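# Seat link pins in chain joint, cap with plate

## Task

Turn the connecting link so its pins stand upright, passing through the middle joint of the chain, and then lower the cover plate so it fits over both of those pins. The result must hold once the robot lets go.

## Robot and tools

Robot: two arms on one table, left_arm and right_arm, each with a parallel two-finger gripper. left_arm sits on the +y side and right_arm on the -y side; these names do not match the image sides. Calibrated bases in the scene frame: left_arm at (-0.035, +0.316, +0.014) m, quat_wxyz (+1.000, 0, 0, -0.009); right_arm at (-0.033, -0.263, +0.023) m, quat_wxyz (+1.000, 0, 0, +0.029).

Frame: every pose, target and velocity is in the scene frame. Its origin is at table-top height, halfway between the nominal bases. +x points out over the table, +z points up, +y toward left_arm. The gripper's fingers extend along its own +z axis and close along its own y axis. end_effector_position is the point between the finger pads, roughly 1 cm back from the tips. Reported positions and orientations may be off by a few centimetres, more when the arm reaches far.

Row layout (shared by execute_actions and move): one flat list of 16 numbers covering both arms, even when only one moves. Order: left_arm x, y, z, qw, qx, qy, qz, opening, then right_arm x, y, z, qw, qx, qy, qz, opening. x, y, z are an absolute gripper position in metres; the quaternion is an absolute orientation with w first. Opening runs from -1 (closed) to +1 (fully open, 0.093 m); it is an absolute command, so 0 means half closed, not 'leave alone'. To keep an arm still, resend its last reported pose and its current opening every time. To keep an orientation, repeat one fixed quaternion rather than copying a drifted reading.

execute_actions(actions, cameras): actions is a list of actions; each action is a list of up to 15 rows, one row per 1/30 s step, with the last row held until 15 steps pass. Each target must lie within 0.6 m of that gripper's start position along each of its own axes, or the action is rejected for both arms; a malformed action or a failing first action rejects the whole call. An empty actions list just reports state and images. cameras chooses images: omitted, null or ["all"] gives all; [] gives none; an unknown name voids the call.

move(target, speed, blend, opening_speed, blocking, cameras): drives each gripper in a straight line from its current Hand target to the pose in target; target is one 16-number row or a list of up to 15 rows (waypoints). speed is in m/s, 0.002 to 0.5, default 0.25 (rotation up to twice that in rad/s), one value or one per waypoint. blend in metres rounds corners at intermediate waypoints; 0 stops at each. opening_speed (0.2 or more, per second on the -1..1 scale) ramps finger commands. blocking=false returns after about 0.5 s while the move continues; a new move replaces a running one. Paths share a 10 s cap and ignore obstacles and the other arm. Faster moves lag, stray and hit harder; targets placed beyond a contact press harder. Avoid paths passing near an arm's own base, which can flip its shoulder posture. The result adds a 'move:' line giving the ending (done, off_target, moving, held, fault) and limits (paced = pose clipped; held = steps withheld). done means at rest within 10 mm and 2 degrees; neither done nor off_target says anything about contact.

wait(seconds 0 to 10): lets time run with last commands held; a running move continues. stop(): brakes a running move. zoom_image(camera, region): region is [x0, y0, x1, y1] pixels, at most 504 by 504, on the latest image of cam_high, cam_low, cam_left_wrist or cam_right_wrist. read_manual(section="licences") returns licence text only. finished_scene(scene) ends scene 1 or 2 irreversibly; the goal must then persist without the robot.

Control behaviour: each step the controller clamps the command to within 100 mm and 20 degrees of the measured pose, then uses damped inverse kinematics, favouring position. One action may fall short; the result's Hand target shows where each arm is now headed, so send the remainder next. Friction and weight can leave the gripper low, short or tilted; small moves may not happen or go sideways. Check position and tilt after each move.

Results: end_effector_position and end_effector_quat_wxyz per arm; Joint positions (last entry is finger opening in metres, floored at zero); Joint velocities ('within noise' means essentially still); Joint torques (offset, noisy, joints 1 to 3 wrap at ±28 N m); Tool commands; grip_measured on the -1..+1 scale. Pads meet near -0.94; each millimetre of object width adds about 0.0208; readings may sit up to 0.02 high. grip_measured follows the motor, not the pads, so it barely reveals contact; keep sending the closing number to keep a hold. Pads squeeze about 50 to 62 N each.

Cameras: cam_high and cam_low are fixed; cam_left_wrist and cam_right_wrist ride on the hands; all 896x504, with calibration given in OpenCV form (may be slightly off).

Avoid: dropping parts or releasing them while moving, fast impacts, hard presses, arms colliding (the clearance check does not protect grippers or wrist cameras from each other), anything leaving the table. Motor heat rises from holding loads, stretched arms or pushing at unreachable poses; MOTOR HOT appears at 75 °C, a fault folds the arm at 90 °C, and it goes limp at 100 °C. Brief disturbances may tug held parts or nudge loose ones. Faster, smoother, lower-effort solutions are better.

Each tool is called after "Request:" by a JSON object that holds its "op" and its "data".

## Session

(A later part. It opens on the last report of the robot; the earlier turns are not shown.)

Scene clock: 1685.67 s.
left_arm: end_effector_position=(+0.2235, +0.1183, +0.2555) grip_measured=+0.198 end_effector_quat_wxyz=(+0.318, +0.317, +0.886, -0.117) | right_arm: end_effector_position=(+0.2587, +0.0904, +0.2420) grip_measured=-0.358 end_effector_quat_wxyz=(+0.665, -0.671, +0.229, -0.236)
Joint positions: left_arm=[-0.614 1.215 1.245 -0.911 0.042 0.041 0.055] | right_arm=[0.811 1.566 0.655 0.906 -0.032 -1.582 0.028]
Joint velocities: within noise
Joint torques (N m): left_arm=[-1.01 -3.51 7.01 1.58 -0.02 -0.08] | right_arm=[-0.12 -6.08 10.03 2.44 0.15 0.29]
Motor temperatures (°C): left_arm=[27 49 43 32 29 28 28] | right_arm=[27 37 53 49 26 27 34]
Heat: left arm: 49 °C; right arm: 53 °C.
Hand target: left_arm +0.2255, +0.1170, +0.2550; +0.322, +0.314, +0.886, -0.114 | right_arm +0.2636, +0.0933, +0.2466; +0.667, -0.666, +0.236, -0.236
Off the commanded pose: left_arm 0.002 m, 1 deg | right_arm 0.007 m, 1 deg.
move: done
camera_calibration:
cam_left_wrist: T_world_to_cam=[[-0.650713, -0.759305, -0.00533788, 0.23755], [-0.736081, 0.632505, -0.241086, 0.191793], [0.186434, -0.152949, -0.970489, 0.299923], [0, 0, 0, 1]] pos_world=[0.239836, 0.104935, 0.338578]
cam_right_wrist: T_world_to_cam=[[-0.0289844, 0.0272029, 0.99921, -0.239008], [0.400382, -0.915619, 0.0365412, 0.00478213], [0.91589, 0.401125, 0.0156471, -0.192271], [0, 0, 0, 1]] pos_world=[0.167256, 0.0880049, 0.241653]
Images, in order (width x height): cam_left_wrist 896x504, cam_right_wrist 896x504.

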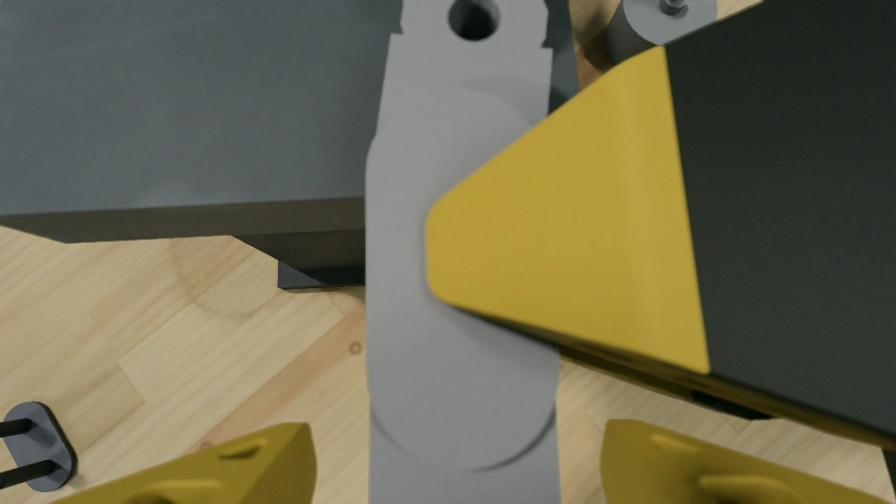

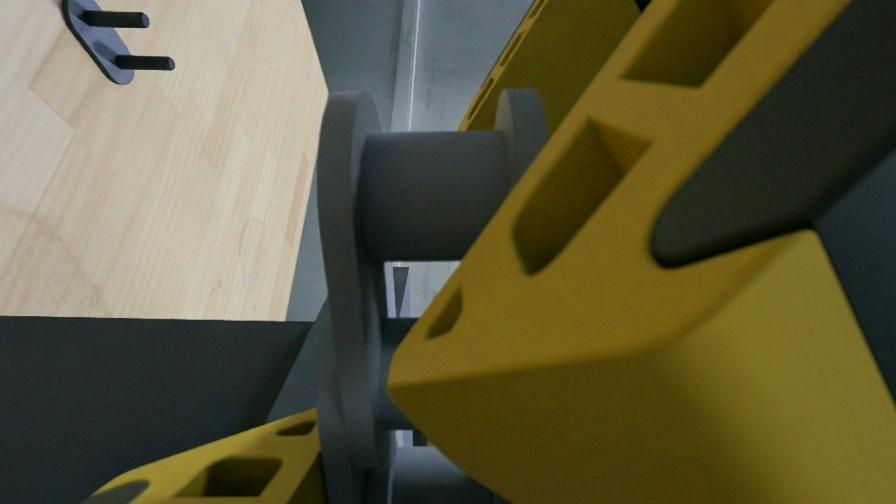

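Request:
{"op": "move", "data": {"target": [[0.2245, 0.1155, 0.255, 0.3224, 0.3137, 0.8858, -0.1142, 0.2, 0.2638, 0.0935, 0.2465, 0.6665, -0.6665, 0.2360, -0.2360, -0.5],[0.2245, 0.1155, 0.255, 0.3224, 0.3137, 0.8858, -0.1142, -0.85, 0.2638, 0.0935, 0.2465, 0.6665, -0.6665, 0.2360, -0.2360, -0.5]], "speed": 0.05, "opening_speed": 0.7, "cameras": ["cam_left_wrist","cam_right_wrist"]}}

Scene clock: 1698.60 s.
left_arm: end_effector_position=(+0.2231, +0.1172, +0.2557) grip_measured=-0.478 end_effector_quat_wxyz=(+0.319, +0.316, +0.886, -0.116) | right_arm: end_effector_position=(+0.2587, +0.0904, +0.2420) grip_measured=-0.358 end_effector_quat_wxyz=(+0.665, -0.671, +0.229, -0.236)
Joint positions: left_arm=[-0.622 1.215 1.245 -0.909 0.032 0.034 0.022] | right_arm=[0.811 1.566 0.655 0.906 -0.032 -1.582 0.028]
Joint velocities: within noise
Joint torques (N m): left_arm=[-1.07 -3.48 7.09 1.6 0.03 -0.06] | right_arm=[-0.14 -6.22 10.33 2.45 0.19 0.27]
Motor temperatures (°C): left_arm=[27 46 43 33 29 28 28] | right_arm=[27 37 53 49 26 27 34]
Heat: left arm: 46 °C; right arm: 53 °C.
Hand target: left_arm +0.2244, +0.1155, +0.2549; +0.322, +0.314, +0.886, -0.114 | right_arm +0.2636, +0.0933, +0.2466; +0.667, -0.666, +0.236, -0.236
Off the commanded pose: left_arm 0.002 m, 0 deg | right_arm 0.007 m, 1 deg.
move: done
camera_calibration:
cam_left_wrist: T_world_to_cam=[[-0.647799, -0.761767, -0.00822534, 0.236893], [-0.737768, 0.630009, -0.242462, 0.193282], [0.189882, -0.150998, -0.970126, 0.298976], [0, 0, 0, 1]] pos_world=[0.239286, 0.103832, 0.338857]
cam_right_wrist: T_world_to_cam=[[-0.0289844, 0.0272029, 0.99921, -0.239008], [0.400382, -0.915619, 0.0365412, 0.00478213], [0.91589, 0.401125, 0.0156471, -0.192271], [0, 0, 0, 1]] pos_world=[0.167256, 0.0880049, 0.241653]
Images, in order (width x height): cam_left_wrist 896x504, cam_right_wrist 896x504.

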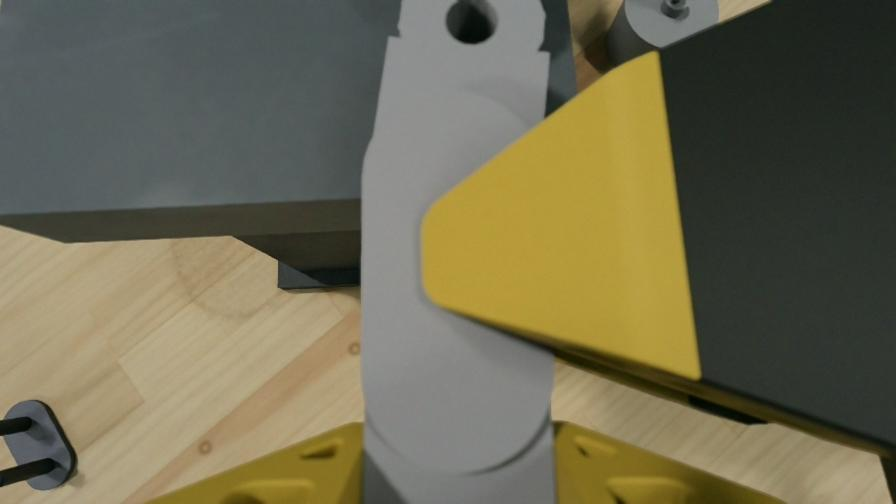

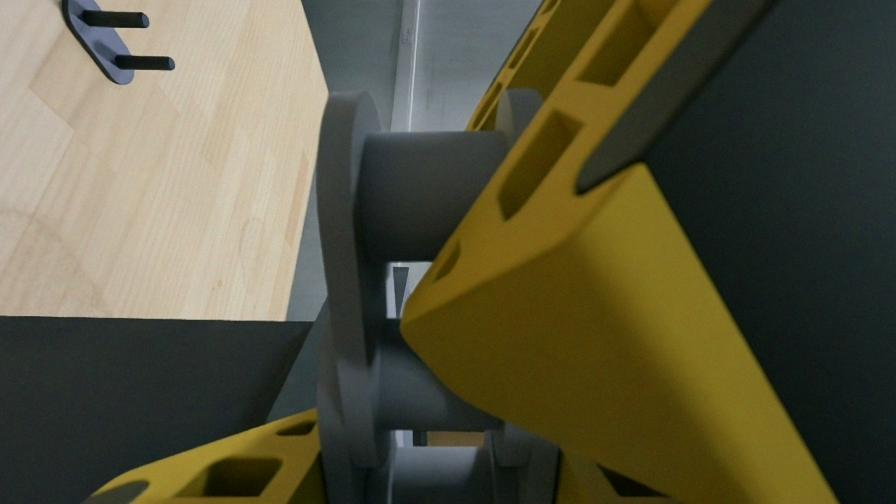

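Request:
{"op": "move", "data": {"target": [[0.2245, 0.1155, 0.255, 0.3224, 0.3137, 0.8858, -0.1142, -0.85, 0.2638, 0.0935, 0.2465, 0.6665, -0.6665, 0.2360, -0.2360, -0.15]], "speed": 0.05, "opening_speed": 0.4, "cameras": ["cam_left_wrist","cam_right_wrist"]}}

Scene clock: 1715.17 s.
left_arm: end_effector_position=(+0.2230, +0.1174, +0.2550) grip_measured=-0.478 end_effector_quat_wxyz=(+0.318, +0.316, +0.886, -0.115) | right_arm: end_effector_position=(+0.2587, +0.0904, +0.2420) grip_measured=-0.153 end_effector_quat_wxyz=(+0.665, -0.670, +0.231, -0.234)
Joint positions: left_arm=[-0.622 1.215 1.243 -0.909 0.032 0.033 0.022] | right_arm=[0.811 1.566 0.655 0.906 -0.032 -1.576 0.038]
Joint velocities: within noise
Joint torques (N m): left_arm=[-0.99 -3.48 7.23 1.58 0.04 -0.05] | right_arm=[-0.28 -6.23 10.32 2.44 0.2 0.24]
Motor temperatures (°C): left_arm=[27 44 44 33 29 28 28] | right_arm=[27 37 53 49 26 27 34]
Heat: left arm: 44 °C; right arm: 53 °C.
Hand target: left_arm +0.2245, +0.1155, +0.2550; +0.322, +0.314, +0.886, -0.114 | right_arm +0.2636, +0.0933, +0.2466; +0.667, -0.666, +0.236, -0.236
Off the commanded pose: left_arm 0.002 m, 1 deg | right_arm 0.007 m, 1 deg.
move: done
camera_calibration:
cam_left_wrist: T_world_to_cam=[[-0.64718, -0.762296, -0.00790861, 0.236779], [-0.738693, 0.629637, -0.240604, 0.192651], [0.188391, -0.149872, -0.970591, 0.298613], [0, 0, 0, 1]] pos_world=[0.239292, 0.10395, 0.338056]
cam_right_wrist: T_world_to_cam=[[-0.0245022, 0.0236522, 0.99942, -0.239898], [0.400506, -0.915753, 0.0314911, 0.0059845], [0.915967, 0.401045, 0.0129651, -0.191634], [0, 0, 0, 1]] pos_world=[0.167256, 0.0880084, 0.242055]
Images, in order (width x height): cam_left_wrist 896x504, cam_right_wrist 896x504.

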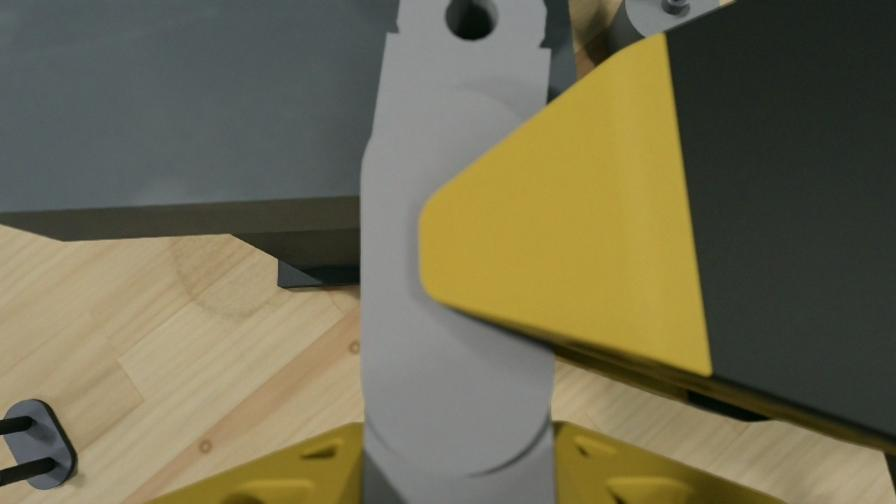

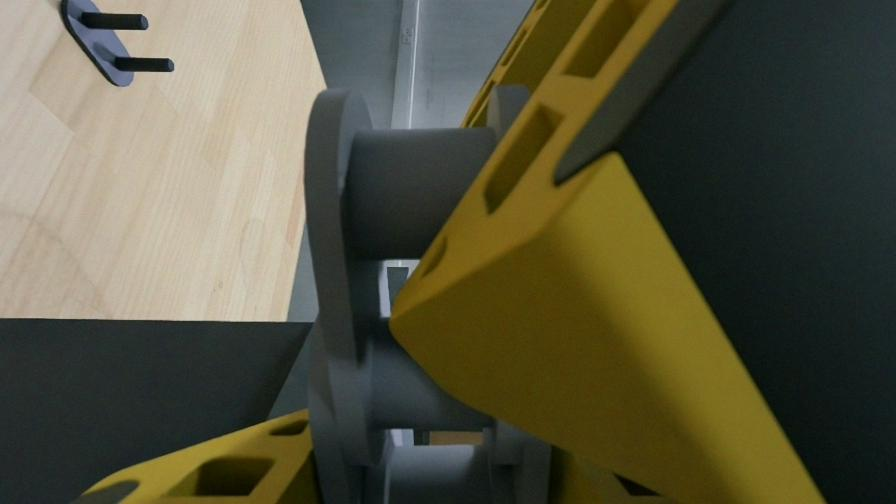

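Request:
{"op": "move", "data": {"target": [[0.2245, 0.1155, 0.255, 0.3224, 0.3137, 0.8858, -0.1142, -0.85, 0.2638, 0.0935, 0.2465, 0.6665, -0.6665, 0.2360, -0.2360, 0.1],[0.2245, 0.1155, 0.255, 0.3224, 0.3137, 0.8858, -0.1142, -0.85, 0.205, 0.021, 0.2465, 0.6665, -0.6665, 0.2360, -0.2360, 0.1]], "speed": 0.1, "opening_speed": 0.6, "cameras": ["cam_high","cam_left_wrist","cam_right_wrist"]}}

Scene clock: 1725.73 s.
left_arm: end_effector_position=(+0.2230, +0.1174, +0.2550) grip_measured=-0.478 end_effector_quat_wxyz=(+0.318, +0.316, +0.886, -0.115) | right_arm: end_effector_position=(+0.2042, +0.0259, +0.2518) grip_measured=+0.098 end_effector_quat_wxyz=(+0.672, -0.663, +0.229, -0.236)
Joint positions: left_arm=[-0.622 1.215 1.243 -0.909 0.032 0.033 0.022] | right_arm=[0.811 1.167 0.381 0.801 -0.032 -1.575 0.05]
Joint velocities: within noise
Joint torques (N m): left_arm=[-1.03 -3.47 7.27 1.58 0.04 -0.05] | right_arm=[-0.92 -4.79 6.76 2.42 0.06 0.2]
Motor temperatures (°C): left_arm=[27 43 45 33 29 28 29] | right_arm=[27 37 53 49 26 27 33]
Heat: left arm: 45 °C; right arm: 53 °C.
Hand target: left_arm +0.2245, +0.1155, +0.2550; +0.322, +0.314, +0.886, -0.114 | right_arm +0.2050, +0.0211, +0.2465; +0.667, -0.666, +0.236, -0.236
Off the commanded pose: left_arm 0.002 m, 1 deg | right_arm 0.007 m, 1 deg.
move: done
camera_calibration:
cam_left_wrist: T_world_to_cam=[[-0.64718, -0.762296, -0.00790861, 0.236779], [-0.738693, 0.629637, -0.240604, 0.192651], [0.188391, -0.149872, -0.970591, 0.298613], [0, 0, 0, 1]] pos_world=[0.239292, 0.10395, 0.338056]
cam_right_wrist: T_world_to_cam=[[-0.0371425, 0.00692817, 0.999286, -0.246497], [0.400177, -0.916192, 0.0212263, -0.0289297], [0.915685, 0.40068, 0.0312572, -0.120413], [0, 0, 0, 1]] pos_world=[0.112682, 0.0234498, 0.250699]
Images, in order (width x height): cam_high 896x504, cam_left_wrist 896x504, cam_right_wrist 896x504.

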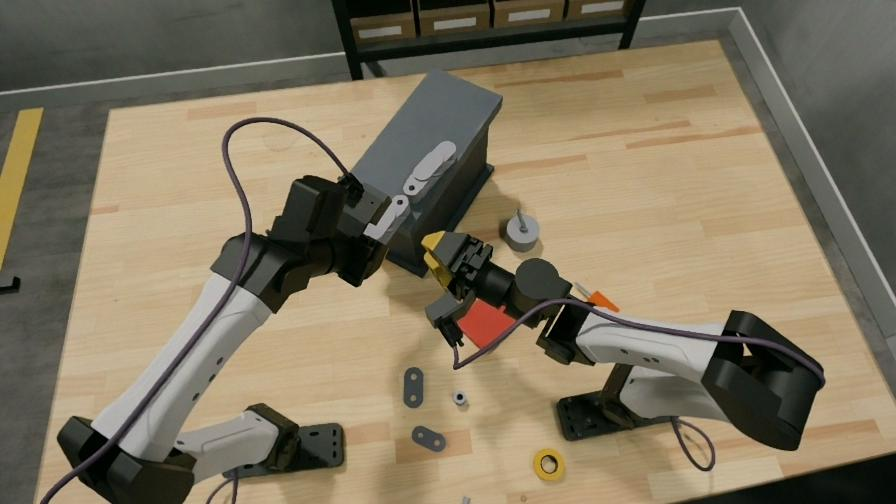

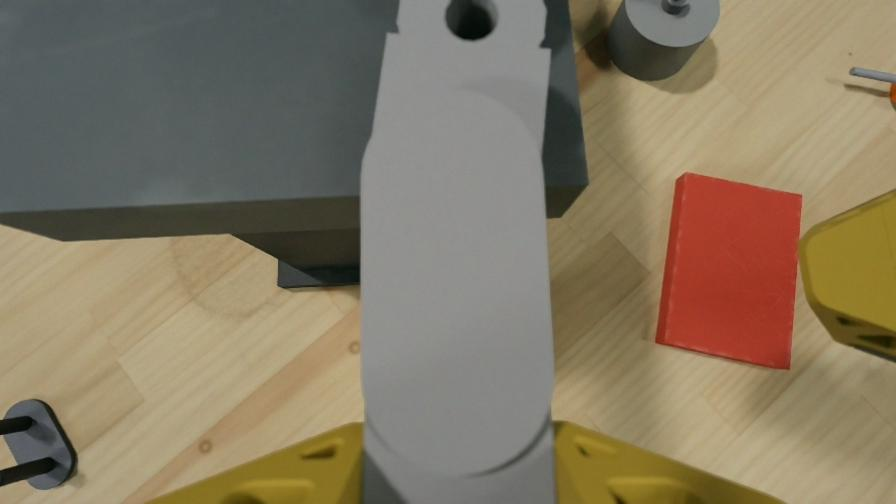

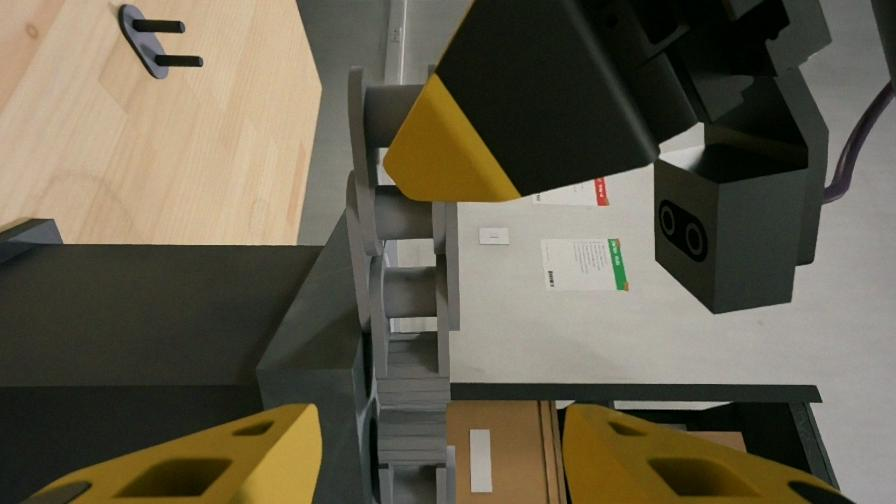

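Request:
{"op": "move", "data": {"target": [[0.2245, 0.1155, 0.290, 0.3224, 0.3137, 0.8858, -0.1142, -0.85, 0.205, 0.021, 0.2465, 0.6665, -0.6665, 0.2360, -0.2360, 0.1],[0.20, 0.19, 0.29, 0.3345, 0.1817, 0.9214, -0.0661, -0.85, 0.205, 0.021, 0.2465, 0.6665, -0.6665, 0.2360, -0.2360, 0.1],[0.272, 0.346, 0.16, 0.3415, -0.0491, 0.9384, 0.0179, -0.85, 0.205, 0.021, 0.2465, 0.6665, -0.6665, 0.2360, -0.2360, 0.1]], "speed": 0.15, "blend": [0.01,0.03,0], "cameras": ["cam_high","cam_low","cam_left_wrist"]}}

Scene clock: 1824.03 s.
left_arm: end_effector_position=(+0.2546, +0.3452, +0.1448) grip_measured=-0.478 end_effector_quat_wxyz=(+0.300, -0.053, +0.952, +0.021) | right_arm: end_effector_position=(+0.2042, +0.0259, +0.2515) grip_measured=+0.098 end_effector_quat_wxyz=(+0.672, -0.664, +0.229, -0.236)
Joint positions: left_arm=[0.106 1.102 0.785 -0.644 -0.021 -0.017 0.022] | right_arm=[0.811 1.167 0.381 0.8 -0.032 -1.575 0.05]
Joint velocities: within noise
Joint torques (N m): left_arm=[0.09 -3.4 8.5 2.02 0.22 0.1] | right_arm=[-0.99 -4.97 6.71 2.39 0.09 0.21]
Motor temperatures (°C): left_arm=[27 40 47 36 29 28 30] | right_arm=[27 34 49 51 26 27 31]
Heat: left arm: 47 °C; right arm: 51 °C.
Hand target: left_arm +0.2702, +0.3460, +0.1610; +0.341, -0.049, +0.939, +0.018 | right_arm +0.2050, +0.0211, +0.2464; +0.667, -0.667, +0.236, -0.236
Off the commanded pose: left_arm 0.023 m, 5 deg | right_arm 0.007 m, 1 deg.
move: off_target (left_arm)
camera_calibration:
cam_left_wrist: T_world_to_cam=[[0.0943759, -0.995378, -0.0177495, 0.323119], [-0.982835, -0.0903182, -0.160864, 0.345192], [0.158517, 0.0326265, -0.986817, 0.166855], [0, 0, 0, 1]] pos_world=[0.282323, 0.347359, 0.22592]
Images, in order (width x height): cam_high 896x504, cam_low 896x504, cam_left_wrist 896x504.

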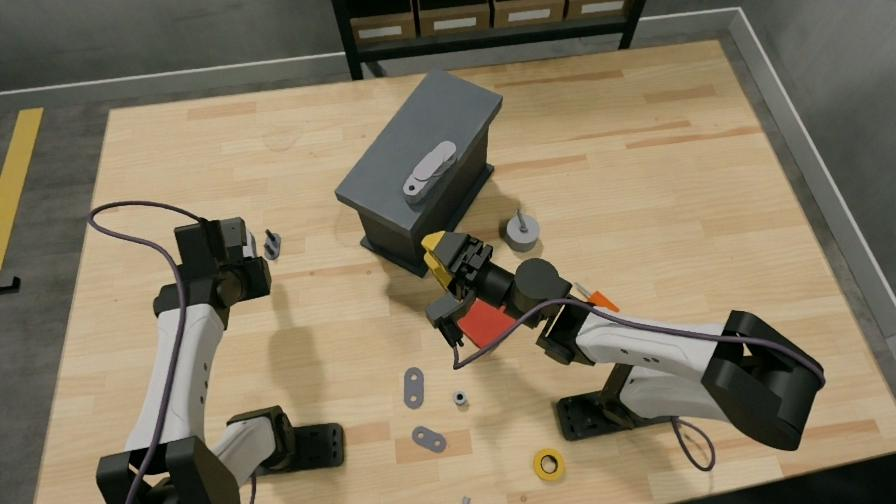

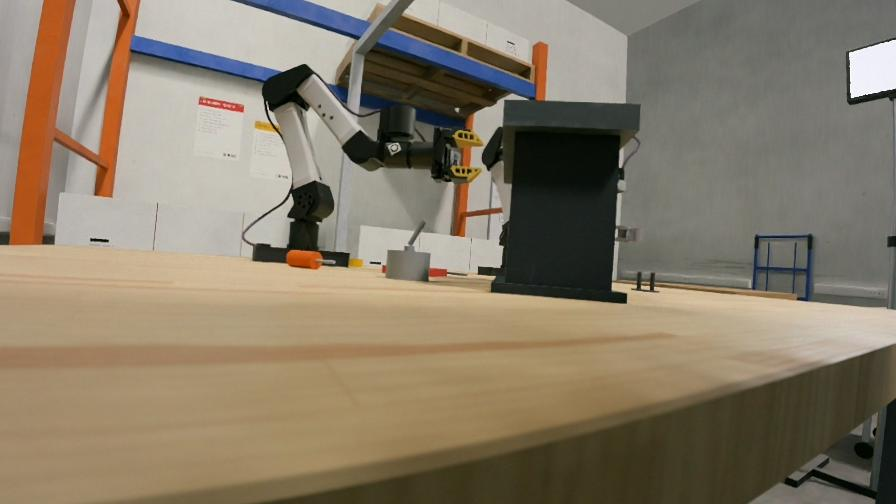

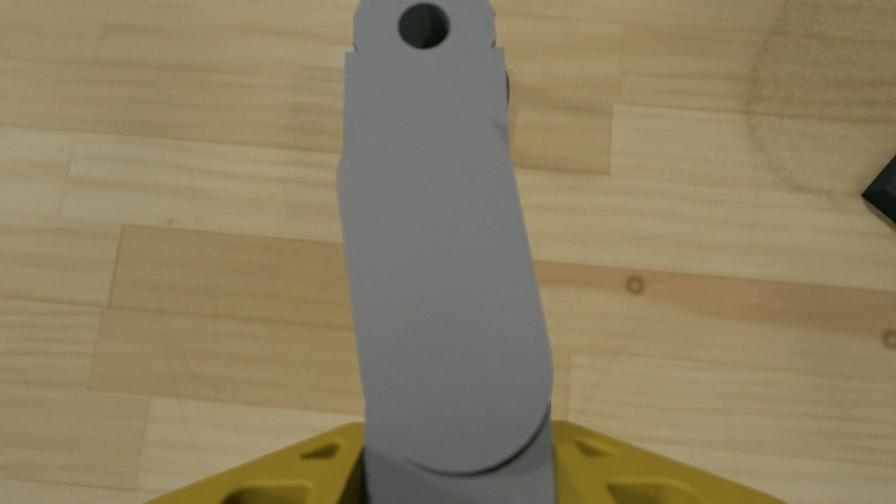

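Request:
{"op": "move", "data": {"target": [[0.272, 0.346, 0.16, 0.3415, -0.0491, 0.9384, 0.0179, -0.85, 0.20, 0.09, 0.20, 0.6072, -0.3232, 0.6627, 0.2962, 0.1],[0.272, 0.346, 0.16, 0.3415, -0.0491, 0.9384, 0.0179, -0.85, 0.294, 0.2295, 0.075, 0.6072, -0.3232, 0.6627, 0.2962, 0.1]], "speed": 0.2, "blend": [0.02,0]}}

Scene clock: 1842.07 s.
left_arm: end_effector_position=(+0.2548, +0.3451, +0.1450) grip_measured=-0.478 end_effector_quat_wxyz=(+0.300, -0.053, +0.952, +0.021) | right_arm: end_effector_position=(+0.2898, +0.2274, +0.0778) grip_measured=+0.098 end_effector_quat_wxyz=(+0.609, -0.324, +0.661, +0.294)
Joint positions: left_arm=[0.106 1.102 0.785 -0.643 -0.021 -0.017 0.022] | right_arm=[0.963 2.404 1.141 1.177 0.117 0.003 0.05]
Joint velocities: within noise
Joint torques (N m): left_arm=[0.17 -3.38 8.49 2.01 0.22 0.09] | right_arm=[-0.84 -11.4 7.94 2.49 -0.07 0.18]
Motor temperatures (°C): left_arm=[27 40 47 40 29 28 30] | right_arm=[27 34 49 51 26 27 31]
Heat: left arm: 47 °C; right arm: 51 °C.
Hand target: left_arm +0.2703, +0.3459, +0.1610; +0.341, -0.049, +0.939, +0.018 | right_arm +0.2939, +0.2293, +0.0750; +0.607, -0.323, +0.663, +0.296
Off the commanded pose: left_arm 0.023 m, 5 deg | right_arm 0.005 m, 0 deg.
move: off_target (left_arm)
camera_calibration:
cam_left_wrist: T_world_to_cam=[[0.0941789, -0.995403, -0.0174298, 0.323069], [-0.982667, -0.0901374, -0.161992, 0.3455], [0.159677, 0.0323839, -0.986638, 0.166738], [0, 0, 0, 1]] pos_world=[0.282461, 0.347326, 0.226109]
cam_right_wrist: T_world_to_cam=[[0.786248, -0.616902, 0.0353009, -0.0925096], [-0.311741, -0.445347, -0.839335, 0.291328], [0.533509, 0.648921, -0.542467, -0.175248], [0, 0, 0, 1]] pos_world=[0.257051, 0.186395, 0.152722]

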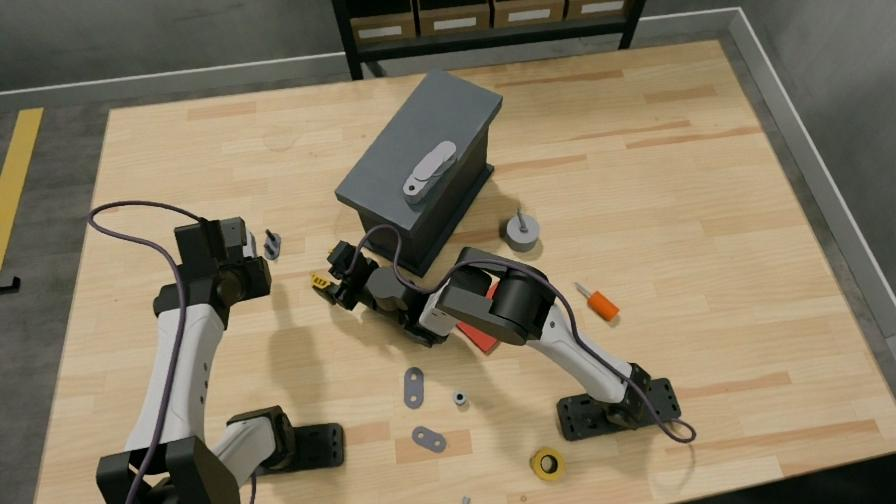

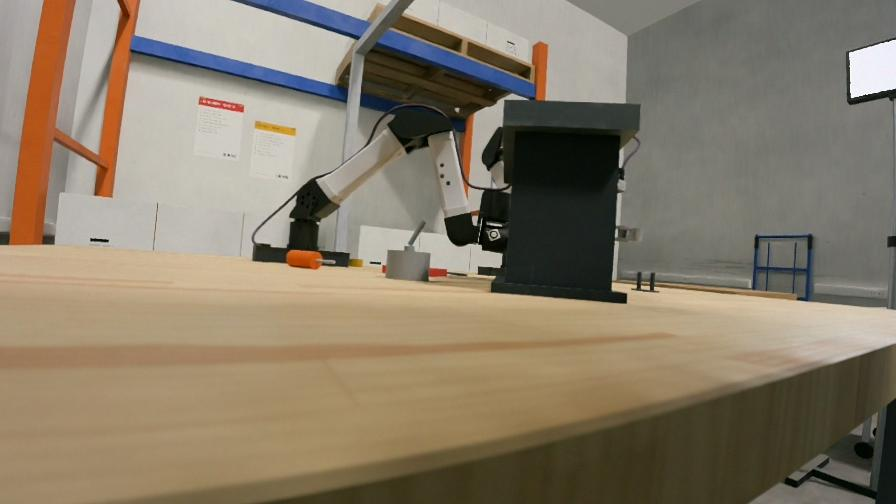

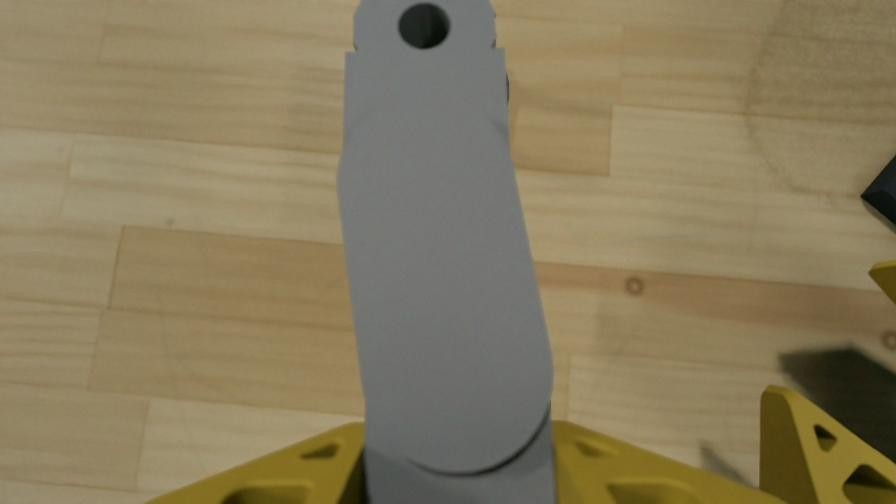

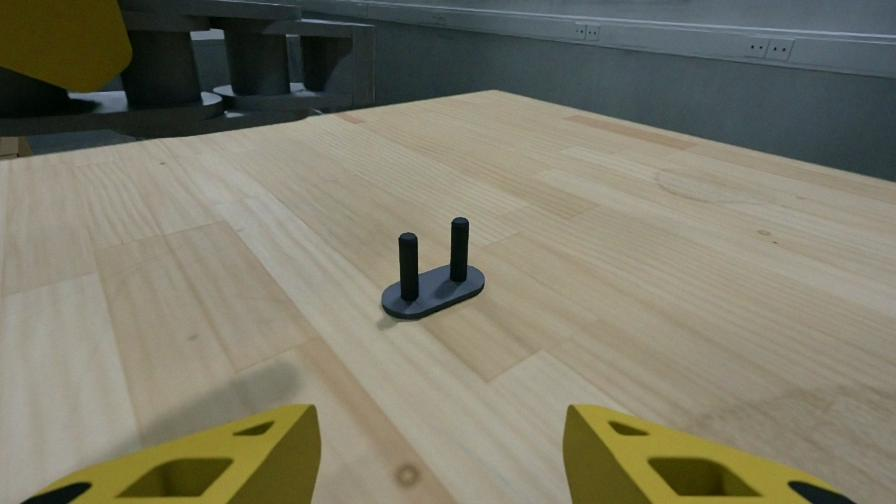

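Request:
{"op": "move", "data": {"target": [[0.285, 0.348, 0.135, 0.3415, -0.0491, 0.9384, 0.0179, -0.85, 0.294, 0.2295, 0.075, 0.6072, -0.3232, 0.6627, 0.2962, 0.1]], "speed": 0.08, "cameras": ["cam_low","cam_left_wrist","cam_right_wrist"]}}

Scene clock: 1863.80 s.
left_arm: end_effector_position=(+0.2672, +0.3460, +0.1207) grip_measured=-0.478 end_effector_quat_wxyz=(+0.301, -0.052, +0.952, +0.020) | right_arm: end_effector_position=(+0.2898, +0.2274, +0.0778) grip_measured=+0.098 end_effector_quat_wxyz=(+0.609, -0.324, +0.661, +0.294)
Joint positions: left_arm=[0.106 1.172 0.725 -0.512 -0.019 -0.014 0.022] | right_arm=[0.963 2.404 1.141 1.177 0.117 0.003 0.05]
Joint velocities: within noise
Joint torques (N m): left_arm=[0.54 -3.59 8.36 1.99 0.21 0.1] | right_arm=[-0.81 -11.33 7.9 2.48 -0.02 0.2]
Motor temperatures (°C): left_arm=[27 39 48 42 29 28 30] | right_arm=[27 41 48 50 26 27 31]
Heat: left arm: 48 °C; right arm: 50 °C.
Hand target: left_arm +0.2832, +0.3480, +0.1361; +0.341, -0.049, +0.939, +0.019 | right_arm +0.2939, +0.2293, +0.0750; +0.607, -0.323, +0.663, +0.296
Off the commanded pose: left_arm 0.023 m, 5 deg | right_arm 0.005 m, 0 deg.
move: off_target (left_arm)
camera_calibration:
cam_left_wrist: T_world_to_cam=[[0.0914671, -0.995655, -0.017487, 0.32313], [-0.982672, -0.0874037, -0.163453, 0.353049], [0.161214, 0.0321345, -0.986396, 0.140383], [0, 0, 0, 1]] pos_world=[0.294744, 0.348073, 0.201831]
cam_right_wrist: T_world_to_cam=[[0.786248, -0.616902, 0.0353009, -0.0925096], [-0.311741, -0.445347, -0.839335, 0.291328], [0.533509, 0.648921, -0.542467, -0.175248], [0, 0, 0, 1]] pos_world=[0.257051, 0.186395, 0.152722]
Images, in order (width x height): cam_low 896x504, cam_left_wrist 896x504, cam_right_wrist 896x504.

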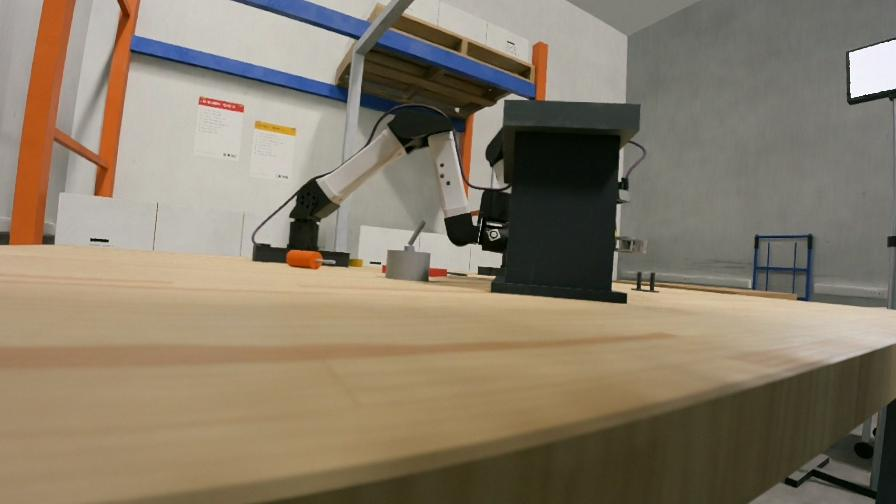

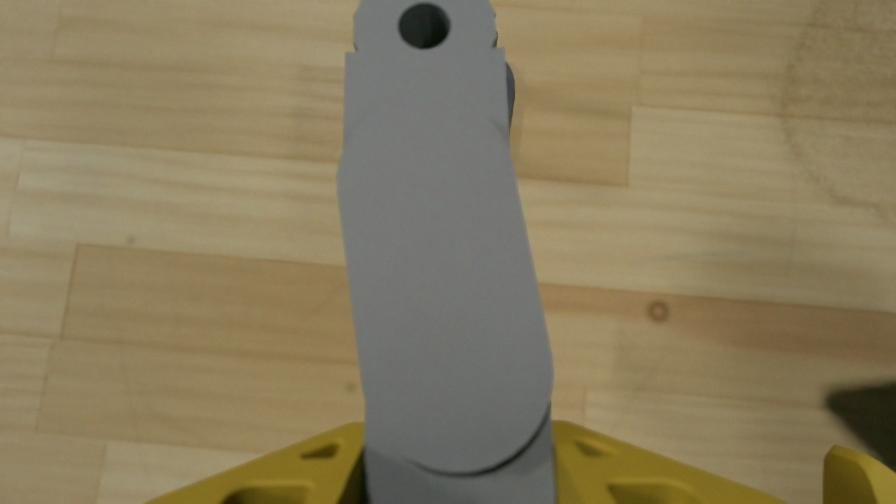

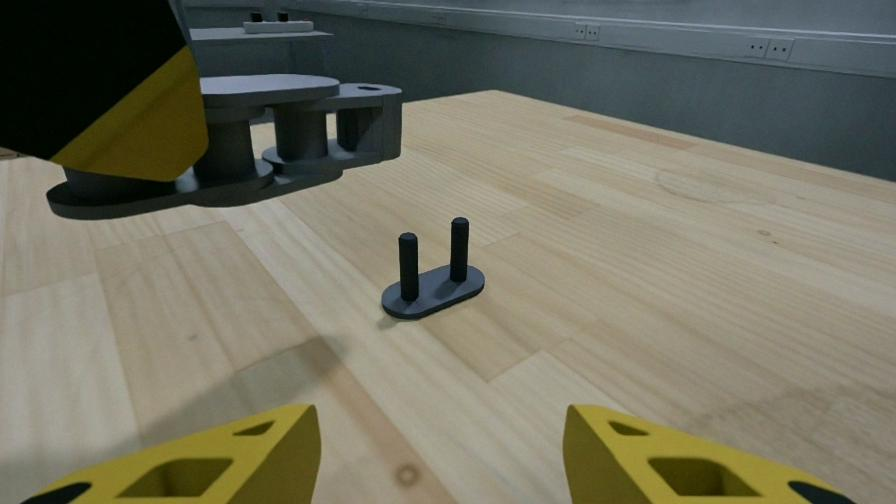

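Request:
{"op": "move", "data": {"target": [[0.297, 0.340, 0.125, 0.3822, -0.0483, 0.9226, 0.0200, -0.85, 0.294, 0.2295, 0.075, 0.6072, -0.3232, 0.6627, 0.2962, 0.1]], "speed": 0.08, "cameras": ["cam_low","cam_left_wrist","cam_right_wrist"]}}

Scene clock: 1884.83 s.
left_arm: end_effector_position=(+0.2788, +0.3383, +0.1079) grip_measured=-0.478 end_effector_quat_wxyz=(+0.338, -0.045, +0.940, +0.014) | right_arm: end_effector_position=(+0.2898, +0.2274, +0.0778) grip_measured=+0.098 end_effector_quat_wxyz=(+0.609, -0.324, +0.661, +0.294)
Joint positions: left_arm=[0.078 1.182 0.632 -0.331 -0.019 -0.028 0.022] | right_arm=[0.963 2.404 1.141 1.177 0.117 0.003 0.05]
Joint velocities: within noise
Joint torques (N m): left_arm=[-0.96 -3.89 8.2 2.17 -0.05 -0.06] | right_arm=[-0.98 -11.3 7.84 2.47 0 0.14]
Motor temperatures (°C): left_arm=[27 39 47 44 29 28 30] | right_arm=[27 45 48 50 26 27 30]
Heat: left arm: 47 °C; right arm: 50 °C.
Hand target: left_arm +0.2949, +0.3398, +0.1262; +0.381, -0.049, +0.923, +0.019 | right_arm +0.2939, +0.2293, +0.0750; +0.607, -0.323, +0.663, +0.296
Off the commanded pose: left_arm 0.025 m, 5 deg | right_arm 0.005 m, 0 deg.
move: off_target (left_arm)
camera_calibration:
cam_left_wrist: T_world_to_cam=[[0.0760589, -0.997072, -0.00788824, 0.317907], [-0.968139, -0.0719542, -0.239855, 0.360615], [0.238585, 0.02588, -0.970777, 0.105074], [0, 0, 0, 1]] pos_world=[0.299876, 0.340204, 0.191007]
cam_right_wrist: T_world_to_cam=[[0.786248, -0.616902, 0.0353009, -0.0925096], [-0.311741, -0.445347, -0.839335, 0.291328], [0.533509, 0.648921, -0.542467, -0.175248], [0, 0, 0, 1]] pos_world=[0.257051, 0.186395, 0.152722]
Images, in order (width x height): cam_low 896x504, cam_left_wrist 896x504, cam_right_wrist 896x504.

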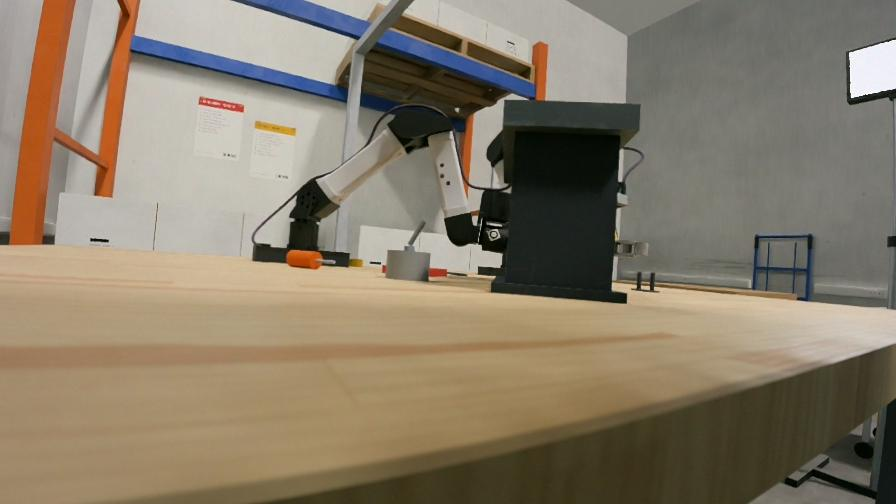

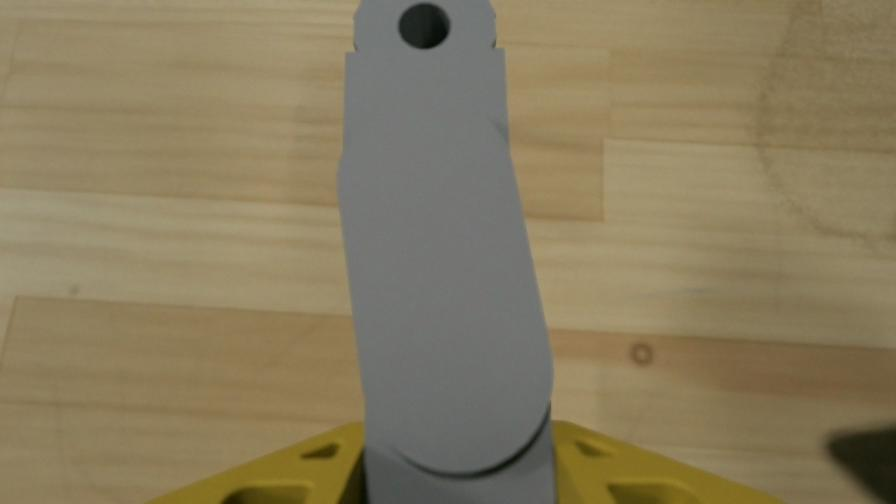

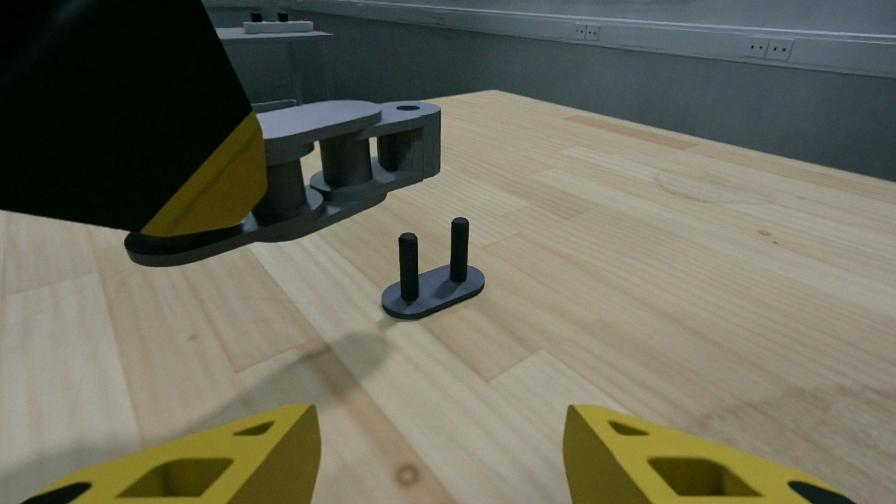

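Request:
{"op": "zoom_image", "data": {"camera": "cam_right_wrist", "region": [280, 80, 520, 330]}}

Scaled by 2.016 from the camera's 896x504 image, which has a finer 1280x720 frame.

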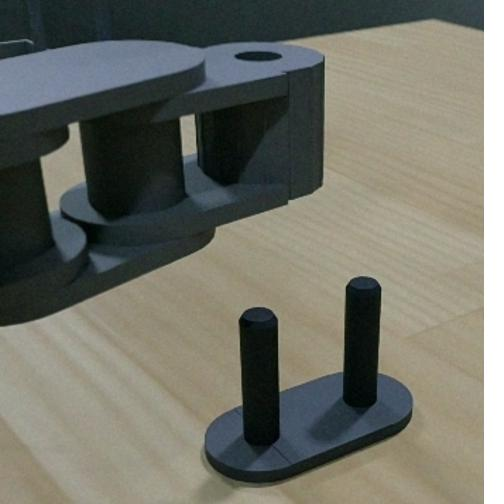

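Request:
{"op": "move", "data": {"target": [[0.298, 0.341, 0.101, 0.3822, -0.0483, 0.9226, 0.0200, -0.85, 0.294, 0.2295, 0.075, 0.6072, -0.3232, 0.6627, 0.2962, 0.1]], "speed": 0.05, "cameras": ["cam_low","cam_left_wrist","cam_right_wrist"]}}

Request:
{"op": "zoom_image", "data": {"camera": "cam_right_wrist", "region": [280, 80, 520, 330]}}

Scene clock: 1914.50 s.
left_arm: end_effector_position=(+0.2791, +0.3383, +0.0836) grip_measured=-0.478 end_effector_quat_wxyz=(+0.337, -0.045, +0.940, +0.015) | right_arm: end_effector_position=(+0.2898, +0.2274, +0.0778) grip_measured=+0.098 end_effector_quat_wxyz=(+0.609, -0.324, +0.661, +0.294)
Joint positions: left_arm=[0.078 1.23 0.558 -0.21 -0.019 -0.028 0.022] | right_arm=[0.963 2.404 1.141 1.177 0.117 0.003 0.05]
Joint velocities: within noise
Joint torques (N m): left_arm=[-0.51 -4.05 8.08 2.2 -0.02 -0.03] | right_arm=[-0.99 -11.28 7.79 2.46 -0.04 0.18]
Motor temperatures (°C): left_arm=[27 39 50 47 29 28 30] | right_arm=[27 47 47 50 26 27 30]
Heat: left arm: 50 °C; right arm: 50 °C.
Hand target: left_arm +0.2960, +0.3408, +0.1023; +0.381, -0.049, +0.923, +0.020 | right_arm +0.2939, +0.2293, +0.0750; +0.607, -0.323, +0.663, +0.296
Off the commanded pose: left_arm 0.026 m, 6 deg | right_arm 0.005 m, 0 deg.
move: off_target (left_arm)
camera_calibration:
cam_left_wrist: T_world_to_cam=[[0.0762916, -0.997052, -0.00820031, 0.317728], [-0.968399, -0.0721355, -0.238747, 0.355155], [0.237452, 0.0261556, -0.971047, 0.0816342], [0, 0, 0, 1]] pos_world=[0.300307, 0.340276, 0.166668]
cam_right_wrist: T_world_to_cam=[[0.786248, -0.616902, 0.0353009, -0.0925096], [-0.311741, -0.445347, -0.839335, 0.291328], [0.533509, 0.648921, -0.542467, -0.175248], [0, 0, 0, 1]] pos_world=[0.257051, 0.186395, 0.152722]
Images, in order (width x height): cam_low 896x504, cam_left_wrist 896x504, cam_right_wrist 896x504.

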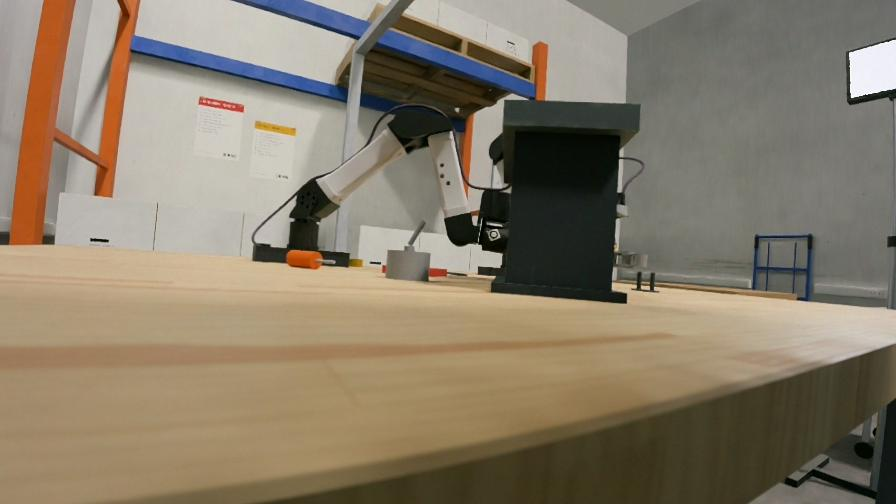

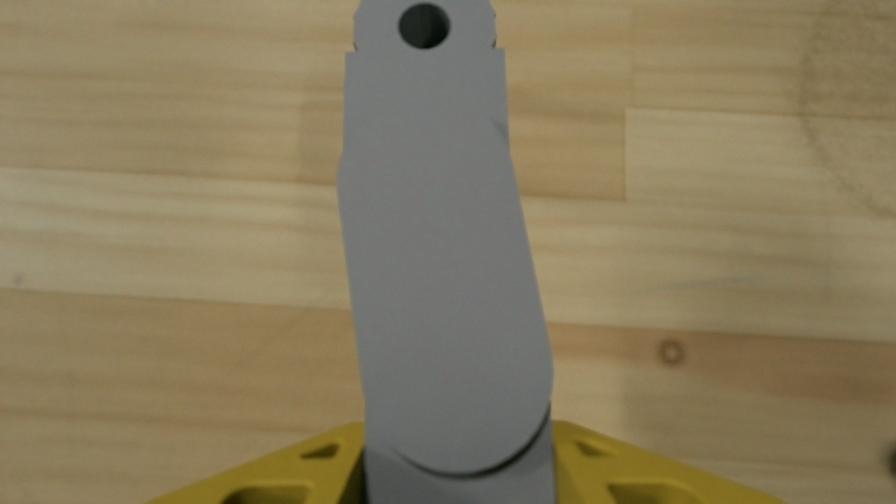

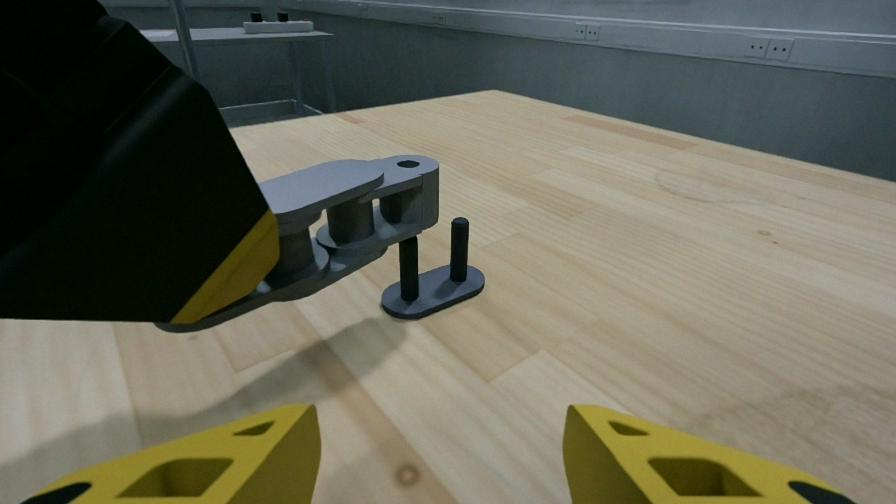

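Scaled by 2.016 from the camera's 896x504 image, which has a finer 1280x720 frame.

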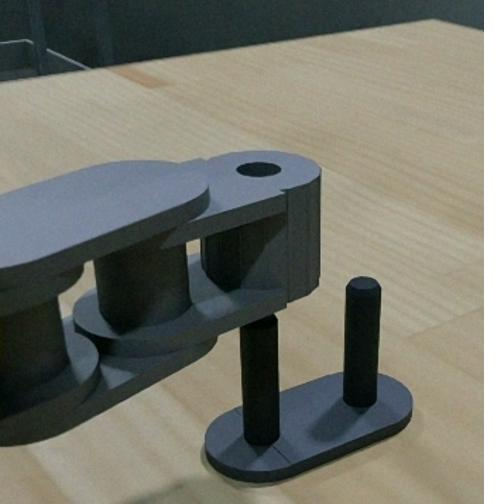

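Request:
{"op": "zoom_image", "data": {"camera": "cam_low", "region": [600, 230, 680, 300]}}

Scaled by 6.300 from the camera's 896x504 image, which has a finer 1280x720 frame.

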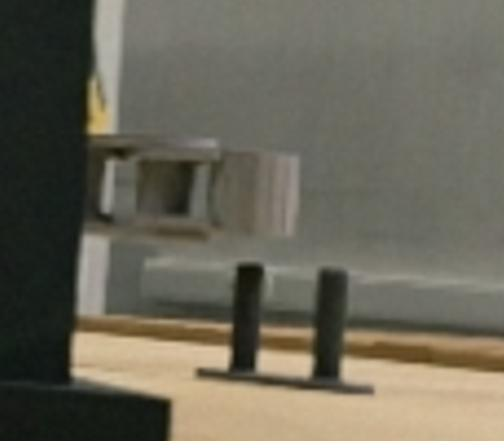

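Request:
{"op": "zoom_image", "data": {"camera": "cam_low", "region": [622, 248, 662, 296]}}

Request:
{"op": "zoom_image", "data": {"camera": "cam_right_wrist", "region": [360, 140, 480, 260]}}

Scaled by 10.500 from the camera's 896x504 image, which has a finer 1280x720 frame.

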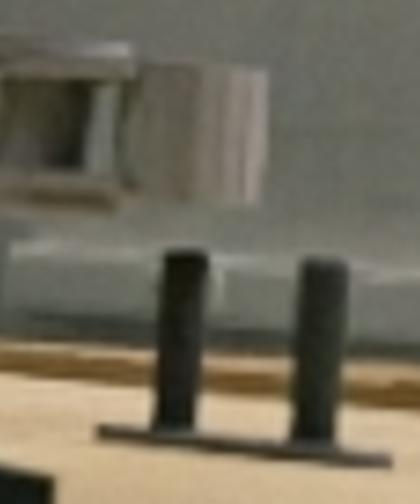

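Scaled by 4.200 from the camera's 896x504 image, which has a finer 1280x720 frame.

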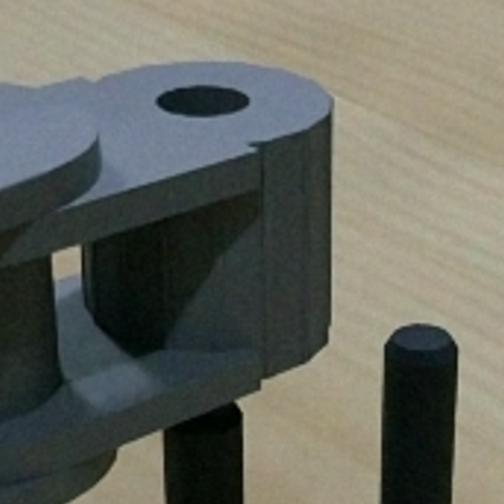

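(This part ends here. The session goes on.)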